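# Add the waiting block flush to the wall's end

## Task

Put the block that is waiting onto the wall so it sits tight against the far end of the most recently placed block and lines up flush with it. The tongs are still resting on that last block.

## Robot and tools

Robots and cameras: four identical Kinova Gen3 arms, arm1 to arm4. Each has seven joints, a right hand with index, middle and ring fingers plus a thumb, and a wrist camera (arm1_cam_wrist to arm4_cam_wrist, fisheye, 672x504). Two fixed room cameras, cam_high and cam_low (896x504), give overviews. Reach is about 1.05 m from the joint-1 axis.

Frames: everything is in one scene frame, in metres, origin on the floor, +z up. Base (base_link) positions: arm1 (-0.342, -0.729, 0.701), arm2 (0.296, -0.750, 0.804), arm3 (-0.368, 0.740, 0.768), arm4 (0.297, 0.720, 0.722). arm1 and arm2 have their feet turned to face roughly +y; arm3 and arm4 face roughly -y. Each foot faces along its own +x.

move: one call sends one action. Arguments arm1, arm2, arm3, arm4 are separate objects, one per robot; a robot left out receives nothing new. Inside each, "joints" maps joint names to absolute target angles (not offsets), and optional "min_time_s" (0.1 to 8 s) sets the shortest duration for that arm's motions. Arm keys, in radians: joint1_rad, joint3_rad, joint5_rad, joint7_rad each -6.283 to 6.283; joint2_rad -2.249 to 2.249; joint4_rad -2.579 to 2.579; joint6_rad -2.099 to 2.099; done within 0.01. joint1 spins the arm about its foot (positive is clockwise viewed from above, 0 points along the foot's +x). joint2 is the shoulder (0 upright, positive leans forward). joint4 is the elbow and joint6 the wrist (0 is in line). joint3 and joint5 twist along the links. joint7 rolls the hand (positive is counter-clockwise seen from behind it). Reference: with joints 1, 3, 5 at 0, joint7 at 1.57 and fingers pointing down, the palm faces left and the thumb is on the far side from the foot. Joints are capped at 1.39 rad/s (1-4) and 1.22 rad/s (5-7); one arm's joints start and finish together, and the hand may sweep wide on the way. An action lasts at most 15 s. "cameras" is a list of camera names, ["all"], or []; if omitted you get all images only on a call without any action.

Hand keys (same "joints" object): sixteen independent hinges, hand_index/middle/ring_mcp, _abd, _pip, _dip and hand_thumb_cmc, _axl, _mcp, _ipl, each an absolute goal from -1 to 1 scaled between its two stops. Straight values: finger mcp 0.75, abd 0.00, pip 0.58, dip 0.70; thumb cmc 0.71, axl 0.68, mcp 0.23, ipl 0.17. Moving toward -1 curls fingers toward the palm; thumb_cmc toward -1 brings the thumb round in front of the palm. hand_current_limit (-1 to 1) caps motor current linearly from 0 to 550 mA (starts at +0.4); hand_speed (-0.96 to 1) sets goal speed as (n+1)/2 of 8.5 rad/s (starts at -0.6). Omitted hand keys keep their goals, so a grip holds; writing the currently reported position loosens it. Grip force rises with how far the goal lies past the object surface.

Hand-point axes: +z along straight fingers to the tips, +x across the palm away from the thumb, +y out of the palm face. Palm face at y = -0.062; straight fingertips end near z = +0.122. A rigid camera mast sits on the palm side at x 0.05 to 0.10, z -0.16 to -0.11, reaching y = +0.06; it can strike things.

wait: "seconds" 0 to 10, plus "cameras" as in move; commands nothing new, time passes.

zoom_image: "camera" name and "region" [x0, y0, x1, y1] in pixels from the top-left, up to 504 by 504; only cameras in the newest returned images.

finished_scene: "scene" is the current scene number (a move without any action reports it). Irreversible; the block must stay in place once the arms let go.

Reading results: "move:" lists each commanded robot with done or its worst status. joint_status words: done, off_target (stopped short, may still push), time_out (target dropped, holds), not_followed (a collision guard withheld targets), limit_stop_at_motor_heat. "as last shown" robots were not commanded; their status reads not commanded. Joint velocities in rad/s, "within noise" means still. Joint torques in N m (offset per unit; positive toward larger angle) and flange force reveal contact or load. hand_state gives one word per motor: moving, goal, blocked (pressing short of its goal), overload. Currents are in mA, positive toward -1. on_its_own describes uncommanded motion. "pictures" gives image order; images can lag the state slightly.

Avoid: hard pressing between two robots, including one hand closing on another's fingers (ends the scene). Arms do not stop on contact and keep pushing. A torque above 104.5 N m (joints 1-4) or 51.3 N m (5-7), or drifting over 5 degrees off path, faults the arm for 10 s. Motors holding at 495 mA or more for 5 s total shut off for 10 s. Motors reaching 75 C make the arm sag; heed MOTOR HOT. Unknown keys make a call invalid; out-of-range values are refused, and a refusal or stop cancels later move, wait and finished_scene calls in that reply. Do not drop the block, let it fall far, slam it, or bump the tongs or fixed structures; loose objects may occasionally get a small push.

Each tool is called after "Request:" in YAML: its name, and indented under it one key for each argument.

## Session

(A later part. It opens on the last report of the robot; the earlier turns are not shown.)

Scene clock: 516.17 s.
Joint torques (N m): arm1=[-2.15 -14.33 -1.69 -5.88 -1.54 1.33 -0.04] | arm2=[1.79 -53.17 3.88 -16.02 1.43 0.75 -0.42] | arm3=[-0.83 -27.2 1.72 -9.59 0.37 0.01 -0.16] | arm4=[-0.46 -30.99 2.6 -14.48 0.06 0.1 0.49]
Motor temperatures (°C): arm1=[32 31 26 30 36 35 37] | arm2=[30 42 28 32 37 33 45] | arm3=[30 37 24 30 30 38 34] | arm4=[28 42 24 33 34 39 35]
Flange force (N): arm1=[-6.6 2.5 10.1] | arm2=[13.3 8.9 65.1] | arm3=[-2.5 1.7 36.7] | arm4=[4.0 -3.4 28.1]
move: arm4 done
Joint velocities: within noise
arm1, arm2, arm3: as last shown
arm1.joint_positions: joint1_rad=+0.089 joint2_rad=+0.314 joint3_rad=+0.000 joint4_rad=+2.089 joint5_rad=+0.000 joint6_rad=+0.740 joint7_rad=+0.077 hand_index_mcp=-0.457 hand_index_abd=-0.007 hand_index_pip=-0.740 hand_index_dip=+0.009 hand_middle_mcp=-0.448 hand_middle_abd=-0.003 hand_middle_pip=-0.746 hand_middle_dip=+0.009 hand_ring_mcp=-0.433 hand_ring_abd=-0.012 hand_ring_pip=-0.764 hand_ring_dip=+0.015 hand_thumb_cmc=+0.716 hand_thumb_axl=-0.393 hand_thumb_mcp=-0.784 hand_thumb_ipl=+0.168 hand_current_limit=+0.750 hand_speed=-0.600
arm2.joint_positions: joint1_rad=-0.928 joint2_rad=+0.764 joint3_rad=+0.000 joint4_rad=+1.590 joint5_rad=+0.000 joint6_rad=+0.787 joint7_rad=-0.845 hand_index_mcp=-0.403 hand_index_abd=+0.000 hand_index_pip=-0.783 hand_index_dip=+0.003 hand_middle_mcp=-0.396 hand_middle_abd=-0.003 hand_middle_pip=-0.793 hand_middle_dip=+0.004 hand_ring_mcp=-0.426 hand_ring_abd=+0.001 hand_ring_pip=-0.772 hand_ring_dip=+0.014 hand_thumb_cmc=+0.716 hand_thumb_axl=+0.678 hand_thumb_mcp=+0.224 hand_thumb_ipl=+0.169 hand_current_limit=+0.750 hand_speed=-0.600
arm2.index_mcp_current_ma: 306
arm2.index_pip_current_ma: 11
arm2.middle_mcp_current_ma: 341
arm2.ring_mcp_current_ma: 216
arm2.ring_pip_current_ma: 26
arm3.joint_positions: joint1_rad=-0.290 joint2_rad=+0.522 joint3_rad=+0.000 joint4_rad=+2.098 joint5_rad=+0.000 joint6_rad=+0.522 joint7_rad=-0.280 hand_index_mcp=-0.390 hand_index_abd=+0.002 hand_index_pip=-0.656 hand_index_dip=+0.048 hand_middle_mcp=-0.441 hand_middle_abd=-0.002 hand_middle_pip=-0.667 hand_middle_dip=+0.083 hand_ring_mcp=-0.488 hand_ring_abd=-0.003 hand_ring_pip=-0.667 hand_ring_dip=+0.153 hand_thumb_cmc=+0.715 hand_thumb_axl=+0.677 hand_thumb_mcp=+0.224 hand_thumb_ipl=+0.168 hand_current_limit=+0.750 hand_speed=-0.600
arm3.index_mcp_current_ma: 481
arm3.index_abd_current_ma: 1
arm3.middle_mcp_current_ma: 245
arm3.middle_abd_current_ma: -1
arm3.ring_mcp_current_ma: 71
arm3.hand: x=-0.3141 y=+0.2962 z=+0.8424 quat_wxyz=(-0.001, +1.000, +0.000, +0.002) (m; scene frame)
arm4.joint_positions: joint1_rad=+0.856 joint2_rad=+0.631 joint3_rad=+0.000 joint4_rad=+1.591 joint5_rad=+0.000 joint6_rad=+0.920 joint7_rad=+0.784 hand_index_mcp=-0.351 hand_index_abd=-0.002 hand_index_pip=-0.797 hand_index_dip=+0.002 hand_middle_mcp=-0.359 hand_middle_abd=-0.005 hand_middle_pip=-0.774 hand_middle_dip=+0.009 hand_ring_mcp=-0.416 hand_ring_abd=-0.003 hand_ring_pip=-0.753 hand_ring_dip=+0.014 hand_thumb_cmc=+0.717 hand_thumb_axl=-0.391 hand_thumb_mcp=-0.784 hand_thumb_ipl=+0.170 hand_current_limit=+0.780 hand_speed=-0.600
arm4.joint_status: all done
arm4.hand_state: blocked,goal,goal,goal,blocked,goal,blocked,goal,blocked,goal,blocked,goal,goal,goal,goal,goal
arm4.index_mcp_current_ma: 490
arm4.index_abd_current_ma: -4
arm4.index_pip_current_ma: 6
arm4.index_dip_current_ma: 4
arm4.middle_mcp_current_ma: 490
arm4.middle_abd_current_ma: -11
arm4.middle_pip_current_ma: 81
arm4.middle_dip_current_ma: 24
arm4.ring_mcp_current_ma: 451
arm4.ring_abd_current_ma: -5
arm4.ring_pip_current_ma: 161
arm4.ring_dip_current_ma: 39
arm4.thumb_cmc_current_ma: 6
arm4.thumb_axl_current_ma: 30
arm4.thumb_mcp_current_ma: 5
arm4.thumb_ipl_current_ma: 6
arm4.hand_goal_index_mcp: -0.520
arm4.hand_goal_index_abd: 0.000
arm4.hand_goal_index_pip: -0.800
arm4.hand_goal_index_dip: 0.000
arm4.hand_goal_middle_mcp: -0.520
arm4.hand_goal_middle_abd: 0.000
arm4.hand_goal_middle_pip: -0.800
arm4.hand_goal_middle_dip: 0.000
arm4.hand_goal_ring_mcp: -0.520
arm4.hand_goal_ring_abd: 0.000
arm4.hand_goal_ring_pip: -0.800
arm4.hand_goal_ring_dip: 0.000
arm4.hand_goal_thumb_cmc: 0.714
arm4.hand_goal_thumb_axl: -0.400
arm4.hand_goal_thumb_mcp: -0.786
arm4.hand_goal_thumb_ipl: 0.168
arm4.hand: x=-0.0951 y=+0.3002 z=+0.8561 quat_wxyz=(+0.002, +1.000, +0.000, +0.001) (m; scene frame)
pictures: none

Request:
move:
  arm1: {"joints": {"joint1_rad": 0.2401, "joint2_rad": 0.3352, "joint4_rad": 2.0535, "joint6_rad": 0.7529, "joint7_rad": 0.2288}, "min_time_s": 2.3}
  arm2: {"joints": {"joint1_rad": -0.8544, "joint2_rad": 0.7055, "joint4_rad": 1.7264, "joint6_rad": 0.7097, "joint7_rad": -0.771}, "min_time_s": 2.3}
  arm3: {"joints": {"joint1_rad": -0.424, "joint2_rad": 0.5427, "joint4_rad": 2.0503, "joint6_rad": 0.5485, "joint7_rad": -0.4141}, "min_time_s": 2.3}
  arm4: {"joints": {"joint1_rad": 0.7745, "joint2_rad": 0.5589, "joint4_rad": 1.7264, "joint6_rad": 0.8563, "joint7_rad": 0.7022}, "min_time_s": 2.3}
  cameras: ["arm4_cam_wrist", "arm3_cam_wrist"]

Scene clock: 521.70 s.
Joint torques (N m): arm1=[1.1 -17.06 1.37 -3 -0.56 3.94 -0.16] | arm2=[0.52 -47.84 1.99 -18.31 0.49 -2.64 -0.29] | arm3=[-1.58 -21.42 0.71 -8.21 0.21 -0.12 0.02] | arm4=[0.5 -36.59 3.72 -15.48 0.76 1.2 0.64]
Motor temperatures (°C): arm1=[32 31 26 30 36 35 37] | arm2=[30 43 28 32 37 33 45] | arm3=[30 37 24 30 30 38 34] | arm4=[28 42 24 33 34 39 35]
Flange force (N): arm1=[-0.9 13.0 18.8] | arm2=[3.9 3.2 56.3] | arm3=[-4.7 -0.6 19.1] | arm4=[0.7 3.2 45.8]
move: arm1 done; arm2 done; arm3 done; arm4 done
Joint velocities: within noise
arm1.joint_positions: joint1_rad=+0.240 joint2_rad=+0.335 joint3_rad=+0.000 joint4_rad=+2.053 joint5_rad=+0.000 joint6_rad=+0.753 joint7_rad=+0.229 hand_index_mcp=-0.466 hand_index_abd=-0.007 hand_index_pip=-0.753 hand_index_dip=+0.009 hand_middle_mcp=-0.448 hand_middle_abd=-0.002 hand_middle_pip=-0.746 hand_middle_dip=+0.009 hand_ring_mcp=-0.433 hand_ring_abd=-0.007 hand_ring_pip=-0.764 hand_ring_dip=+0.015 hand_thumb_cmc=+0.716 hand_thumb_axl=-0.393 hand_thumb_mcp=-0.784 hand_thumb_ipl=+0.168 hand_current_limit=+0.750 hand_speed=-0.600
arm1.joint_status: all done
arm1.hand_state: blocked,goal,blocked,goal,blocked,goal,blocked,goal,blocked,goal,blocked,goal,goal,goal,goal,goal
arm1.index_mcp_current_ma: 131
arm1.index_abd_current_ma: -5
arm1.index_pip_current_ma: 97
arm1.index_dip_current_ma: 9
arm1.middle_mcp_current_ma: 196
arm1.middle_abd_current_ma: -1
arm1.middle_pip_current_ma: 119
arm1.middle_dip_current_ma: 9
arm1.ring_mcp_current_ma: 257
arm1.ring_abd_current_ma: -5
arm1.ring_pip_current_ma: 67
arm1.ring_dip_current_ma: 20
arm1.thumb_cmc_current_ma: 1
arm1.thumb_axl_current_ma: 9
arm1.thumb_mcp_current_ma: 2
arm1.thumb_ipl_current_ma: 0
arm1.hand_goal_index_mcp: -0.520
arm1.hand_goal_index_abd: 0.000
arm1.hand_goal_index_pip: -0.800
arm1.hand_goal_index_dip: 0.000
arm1.hand_goal_middle_mcp: -0.520
arm1.hand_goal_middle_abd: 0.000
arm1.hand_goal_middle_pip: -0.800
arm1.hand_goal_middle_dip: 0.000
arm1.hand_goal_ring_mcp: -0.520
arm1.hand_goal_ring_abd: 0.000
arm1.hand_goal_ring_pip: -0.800
arm1.hand_goal_ring_dip: 0.000
arm1.hand_goal_thumb_cmc: 0.714
arm1.hand_goal_thumb_axl: -0.400
arm1.hand_goal_thumb_mcp: -0.786
arm1.hand_goal_thumb_ipl: 0.168
arm1.hand: x=-0.2145 y=-0.3069 z=+0.8550 quat_wxyz=(+0.000, +0.000, +1.000, +0.003) (m; scene frame)
arm2.joint_positions: joint1_rad=-0.854 joint2_rad=+0.705 joint3_rad=+0.000 joint4_rad=+1.726 joint5_rad=+0.000 joint6_rad=+0.710 joint7_rad=-0.771 hand_index_mcp=-0.398 hand_index_abd=-0.001 hand_index_pip=-0.785 hand_index_dip=+0.005 hand_middle_mcp=-0.393 hand_middle_abd=-0.004 hand_middle_pip=-0.794 hand_middle_dip=+0.003 hand_ring_mcp=-0.423 hand_ring_abd=+0.000 hand_ring_pip=-0.773 hand_ring_dip=+0.014 hand_thumb_cmc=+0.716 hand_thumb_axl=+0.678 hand_thumb_mcp=+0.224 hand_thumb_ipl=+0.169 hand_current_limit=+0.750 hand_speed=-0.600
arm2.joint_status: all done
arm2.hand_state: blocked,goal,goal,goal,blocked,goal,goal,goal,blocked,goal,blocked,goal,goal,goal,goal,goal
arm2.index_mcp_current_ma: 333
arm2.index_abd_current_ma: 0
arm2.index_pip_current_ma: 9
arm2.index_dip_current_ma: 1
arm2.middle_mcp_current_ma: 355
arm2.middle_abd_current_ma: -1
arm2.middle_pip_current_ma: 2
arm2.middle_dip_current_ma: 1
arm2.ring_mcp_current_ma: 224
arm2.ring_abd_current_ma: 0
arm2.ring_pip_current_ma: 23
arm2.ring_dip_current_ma: 8
arm2.thumb_cmc_current_ma: 0
arm2.thumb_axl_current_ma: 0
arm2.thumb_mcp_current_ma: -1
arm2.thumb_ipl_current_ma: 0
arm2.hand_goal_index_mcp: -0.520
arm2.hand_goal_index_abd: 0.000
arm2.hand_goal_index_pip: -0.800
arm2.hand_goal_index_dip: 0.000
arm2.hand_goal_middle_mcp: -0.520
arm2.hand_goal_middle_abd: 0.000
arm2.hand_goal_middle_pip: -0.800
arm2.hand_goal_middle_dip: 0.000
arm2.hand_goal_ring_mcp: -0.520
arm2.hand_goal_ring_abd: 0.000
arm2.hand_goal_ring_pip: -0.800
arm2.hand_goal_ring_dip: 0.000
arm2.hand_goal_thumb_cmc: 0.714
arm2.hand_goal_thumb_axl: 0.678
arm2.hand_goal_thumb_mcp: 0.226
arm2.hand_goal_thumb_ipl: 0.168
arm2.hand: x=+0.0037 y=-0.3037 z=+0.8641 quat_wxyz=(+0.000, +0.000, +1.000, -0.006) (m; scene frame)
arm3.joint_positions: joint1_rad=-0.424 joint2_rad=+0.543 joint3_rad=+0.000 joint4_rad=+2.050 joint5_rad=+0.000 joint6_rad=+0.548 joint7_rad=-0.414 hand_index_mcp=-0.388 hand_index_abd=+0.002 hand_index_pip=-0.656 hand_index_dip=+0.048 hand_middle_mcp=-0.439 hand_middle_abd=-0.001 hand_middle_pip=-0.667 hand_middle_dip=+0.083 hand_ring_mcp=-0.491 hand_ring_abd=+0.000 hand_ring_pip=-0.667 hand_ring_dip=+0.153 hand_thumb_cmc=+0.715 hand_thumb_axl=+0.677 hand_thumb_mcp=+0.224 hand_thumb_ipl=+0.168 hand_current_limit=+0.750 hand_speed=-0.600
arm3.joint_status: all done
arm3.hand_state: blocked,goal,goal,goal,blocked,goal,goal,goal,blocked,goal,goal,goal,goal,goal,goal,goal
arm3.index_mcp_current_ma: 481
arm3.index_abd_current_ma: 1
arm3.index_pip_current_ma: 4
arm3.index_dip_current_ma: -2
arm3.middle_mcp_current_ma: 253
arm3.middle_abd_current_ma: 0
arm3.middle_pip_current_ma: 3
arm3.middle_dip_current_ma: 2
arm3.ring_mcp_current_ma: 61
arm3.ring_abd_current_ma: 0
arm3.ring_pip_current_ma: 3
arm3.ring_dip_current_ma: 2
arm3.thumb_cmc_current_ma: 0
arm3.thumb_axl_current_ma: 0
arm3.thumb_mcp_current_ma: -3
arm3.thumb_ipl_current_ma: 0
arm3.hand_goal_index_mcp: -0.520
arm3.hand_goal_index_abd: 0.000
arm3.hand_goal_index_pip: -0.660
arm3.hand_goal_index_dip: 0.050
arm3.hand_goal_middle_mcp: -0.520
arm3.hand_goal_middle_abd: 0.000
arm3.hand_goal_middle_pip: -0.670
arm3.hand_goal_middle_dip: 0.080
arm3.hand_goal_ring_mcp: -0.520
arm3.hand_goal_ring_abd: 0.000
arm3.hand_goal_ring_pip: -0.670
arm3.hand_goal_ring_dip: 0.150
arm3.hand_goal_thumb_cmc: 0.714
arm3.hand_goal_thumb_axl: 0.678
arm3.hand_goal_thumb_mcp: 0.226
arm3.hand_goal_thumb_ipl: 0.168
arm3.hand: x=-0.2609 y=+0.2961 z=+0.8424 quat_wxyz=(-0.001, +1.000, +0.000, +0.002) (m; scene frame)
arm4.joint_positions: joint1_rad=+0.774 joint2_rad=+0.559 joint3_rad=+0.000 joint4_rad=+1.726 joint5_rad=+0.000 joint6_rad=+0.856 joint7_rad=+0.702 hand_index_mcp=-0.354 hand_index_abd=-0.003 hand_index_pip=-0.797 hand_index_dip=+0.002 hand_middle_mcp=-0.360 hand_middle_abd=-0.004 hand_middle_pip=-0.775 hand_middle_dip=+0.009 hand_ring_mcp=-0.416 hand_ring_abd=-0.001 hand_ring_pip=-0.756 hand_ring_dip=+0.016 hand_thumb_cmc=+0.717 hand_thumb_axl=-0.391 hand_thumb_mcp=-0.784 hand_thumb_ipl=+0.170 hand_current_limit=+0.780 hand_speed=-0.600
arm4.joint_status: all done
arm4.hand_state: blocked,goal,goal,goal,blocked,goal,blocked,goal,blocked,goal,blocked,goal,goal,goal,goal,goal
arm4.index_mcp_current_ma: 490
arm4.index_abd_current_ma: -5
arm4.index_pip_current_ma: 6
arm4.index_dip_current_ma: 4
arm4.middle_mcp_current_ma: 489
arm4.middle_abd_current_ma: -8
arm4.middle_pip_current_ma: 78
arm4.middle_dip_current_ma: 24
arm4.ring_mcp_current_ma: 451
arm4.ring_abd_current_ma: -1
arm4.ring_pip_current_ma: 152
arm4.ring_dip_current_ma: 44
arm4.thumb_cmc_current_ma: 6
arm4.thumb_axl_current_ma: 30
arm4.thumb_mcp_current_ma: 5
arm4.thumb_ipl_current_ma: 6
arm4.hand_goal_index_mcp: -0.520
arm4.hand_goal_index_abd: 0.000
arm4.hand_goal_index_pip: -0.800
arm4.hand_goal_index_dip: 0.000
arm4.hand_goal_middle_mcp: -0.520
arm4.hand_goal_middle_abd: 0.000
arm4.hand_goal_middle_pip: -0.800
arm4.hand_goal_middle_dip: 0.000
arm4.hand_goal_ring_mcp: -0.520
arm4.hand_goal_ring_abd: 0.000
arm4.hand_goal_ring_pip: -0.800
arm4.hand_goal_ring_dip: 0.000
arm4.hand_goal_thumb_cmc: 0.714
arm4.hand_goal_thumb_axl: -0.400
arm4.hand_goal_thumb_mcp: -0.786
arm4.hand_goal_thumb_ipl: 0.168
arm4.hand: x=-0.0423 y=+0.2999 z=+0.8577 quat_wxyz=(+0.002, +1.000, +0.000, +0.001) (m; scene frame)
pictures: arm3_cam_wrist, arm4_cam_wrist

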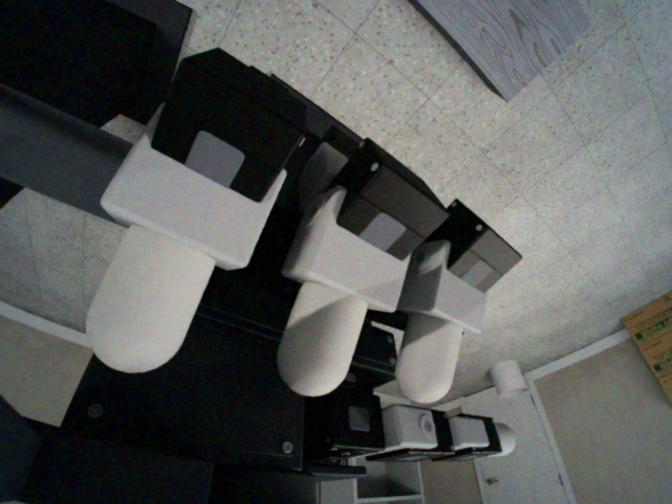

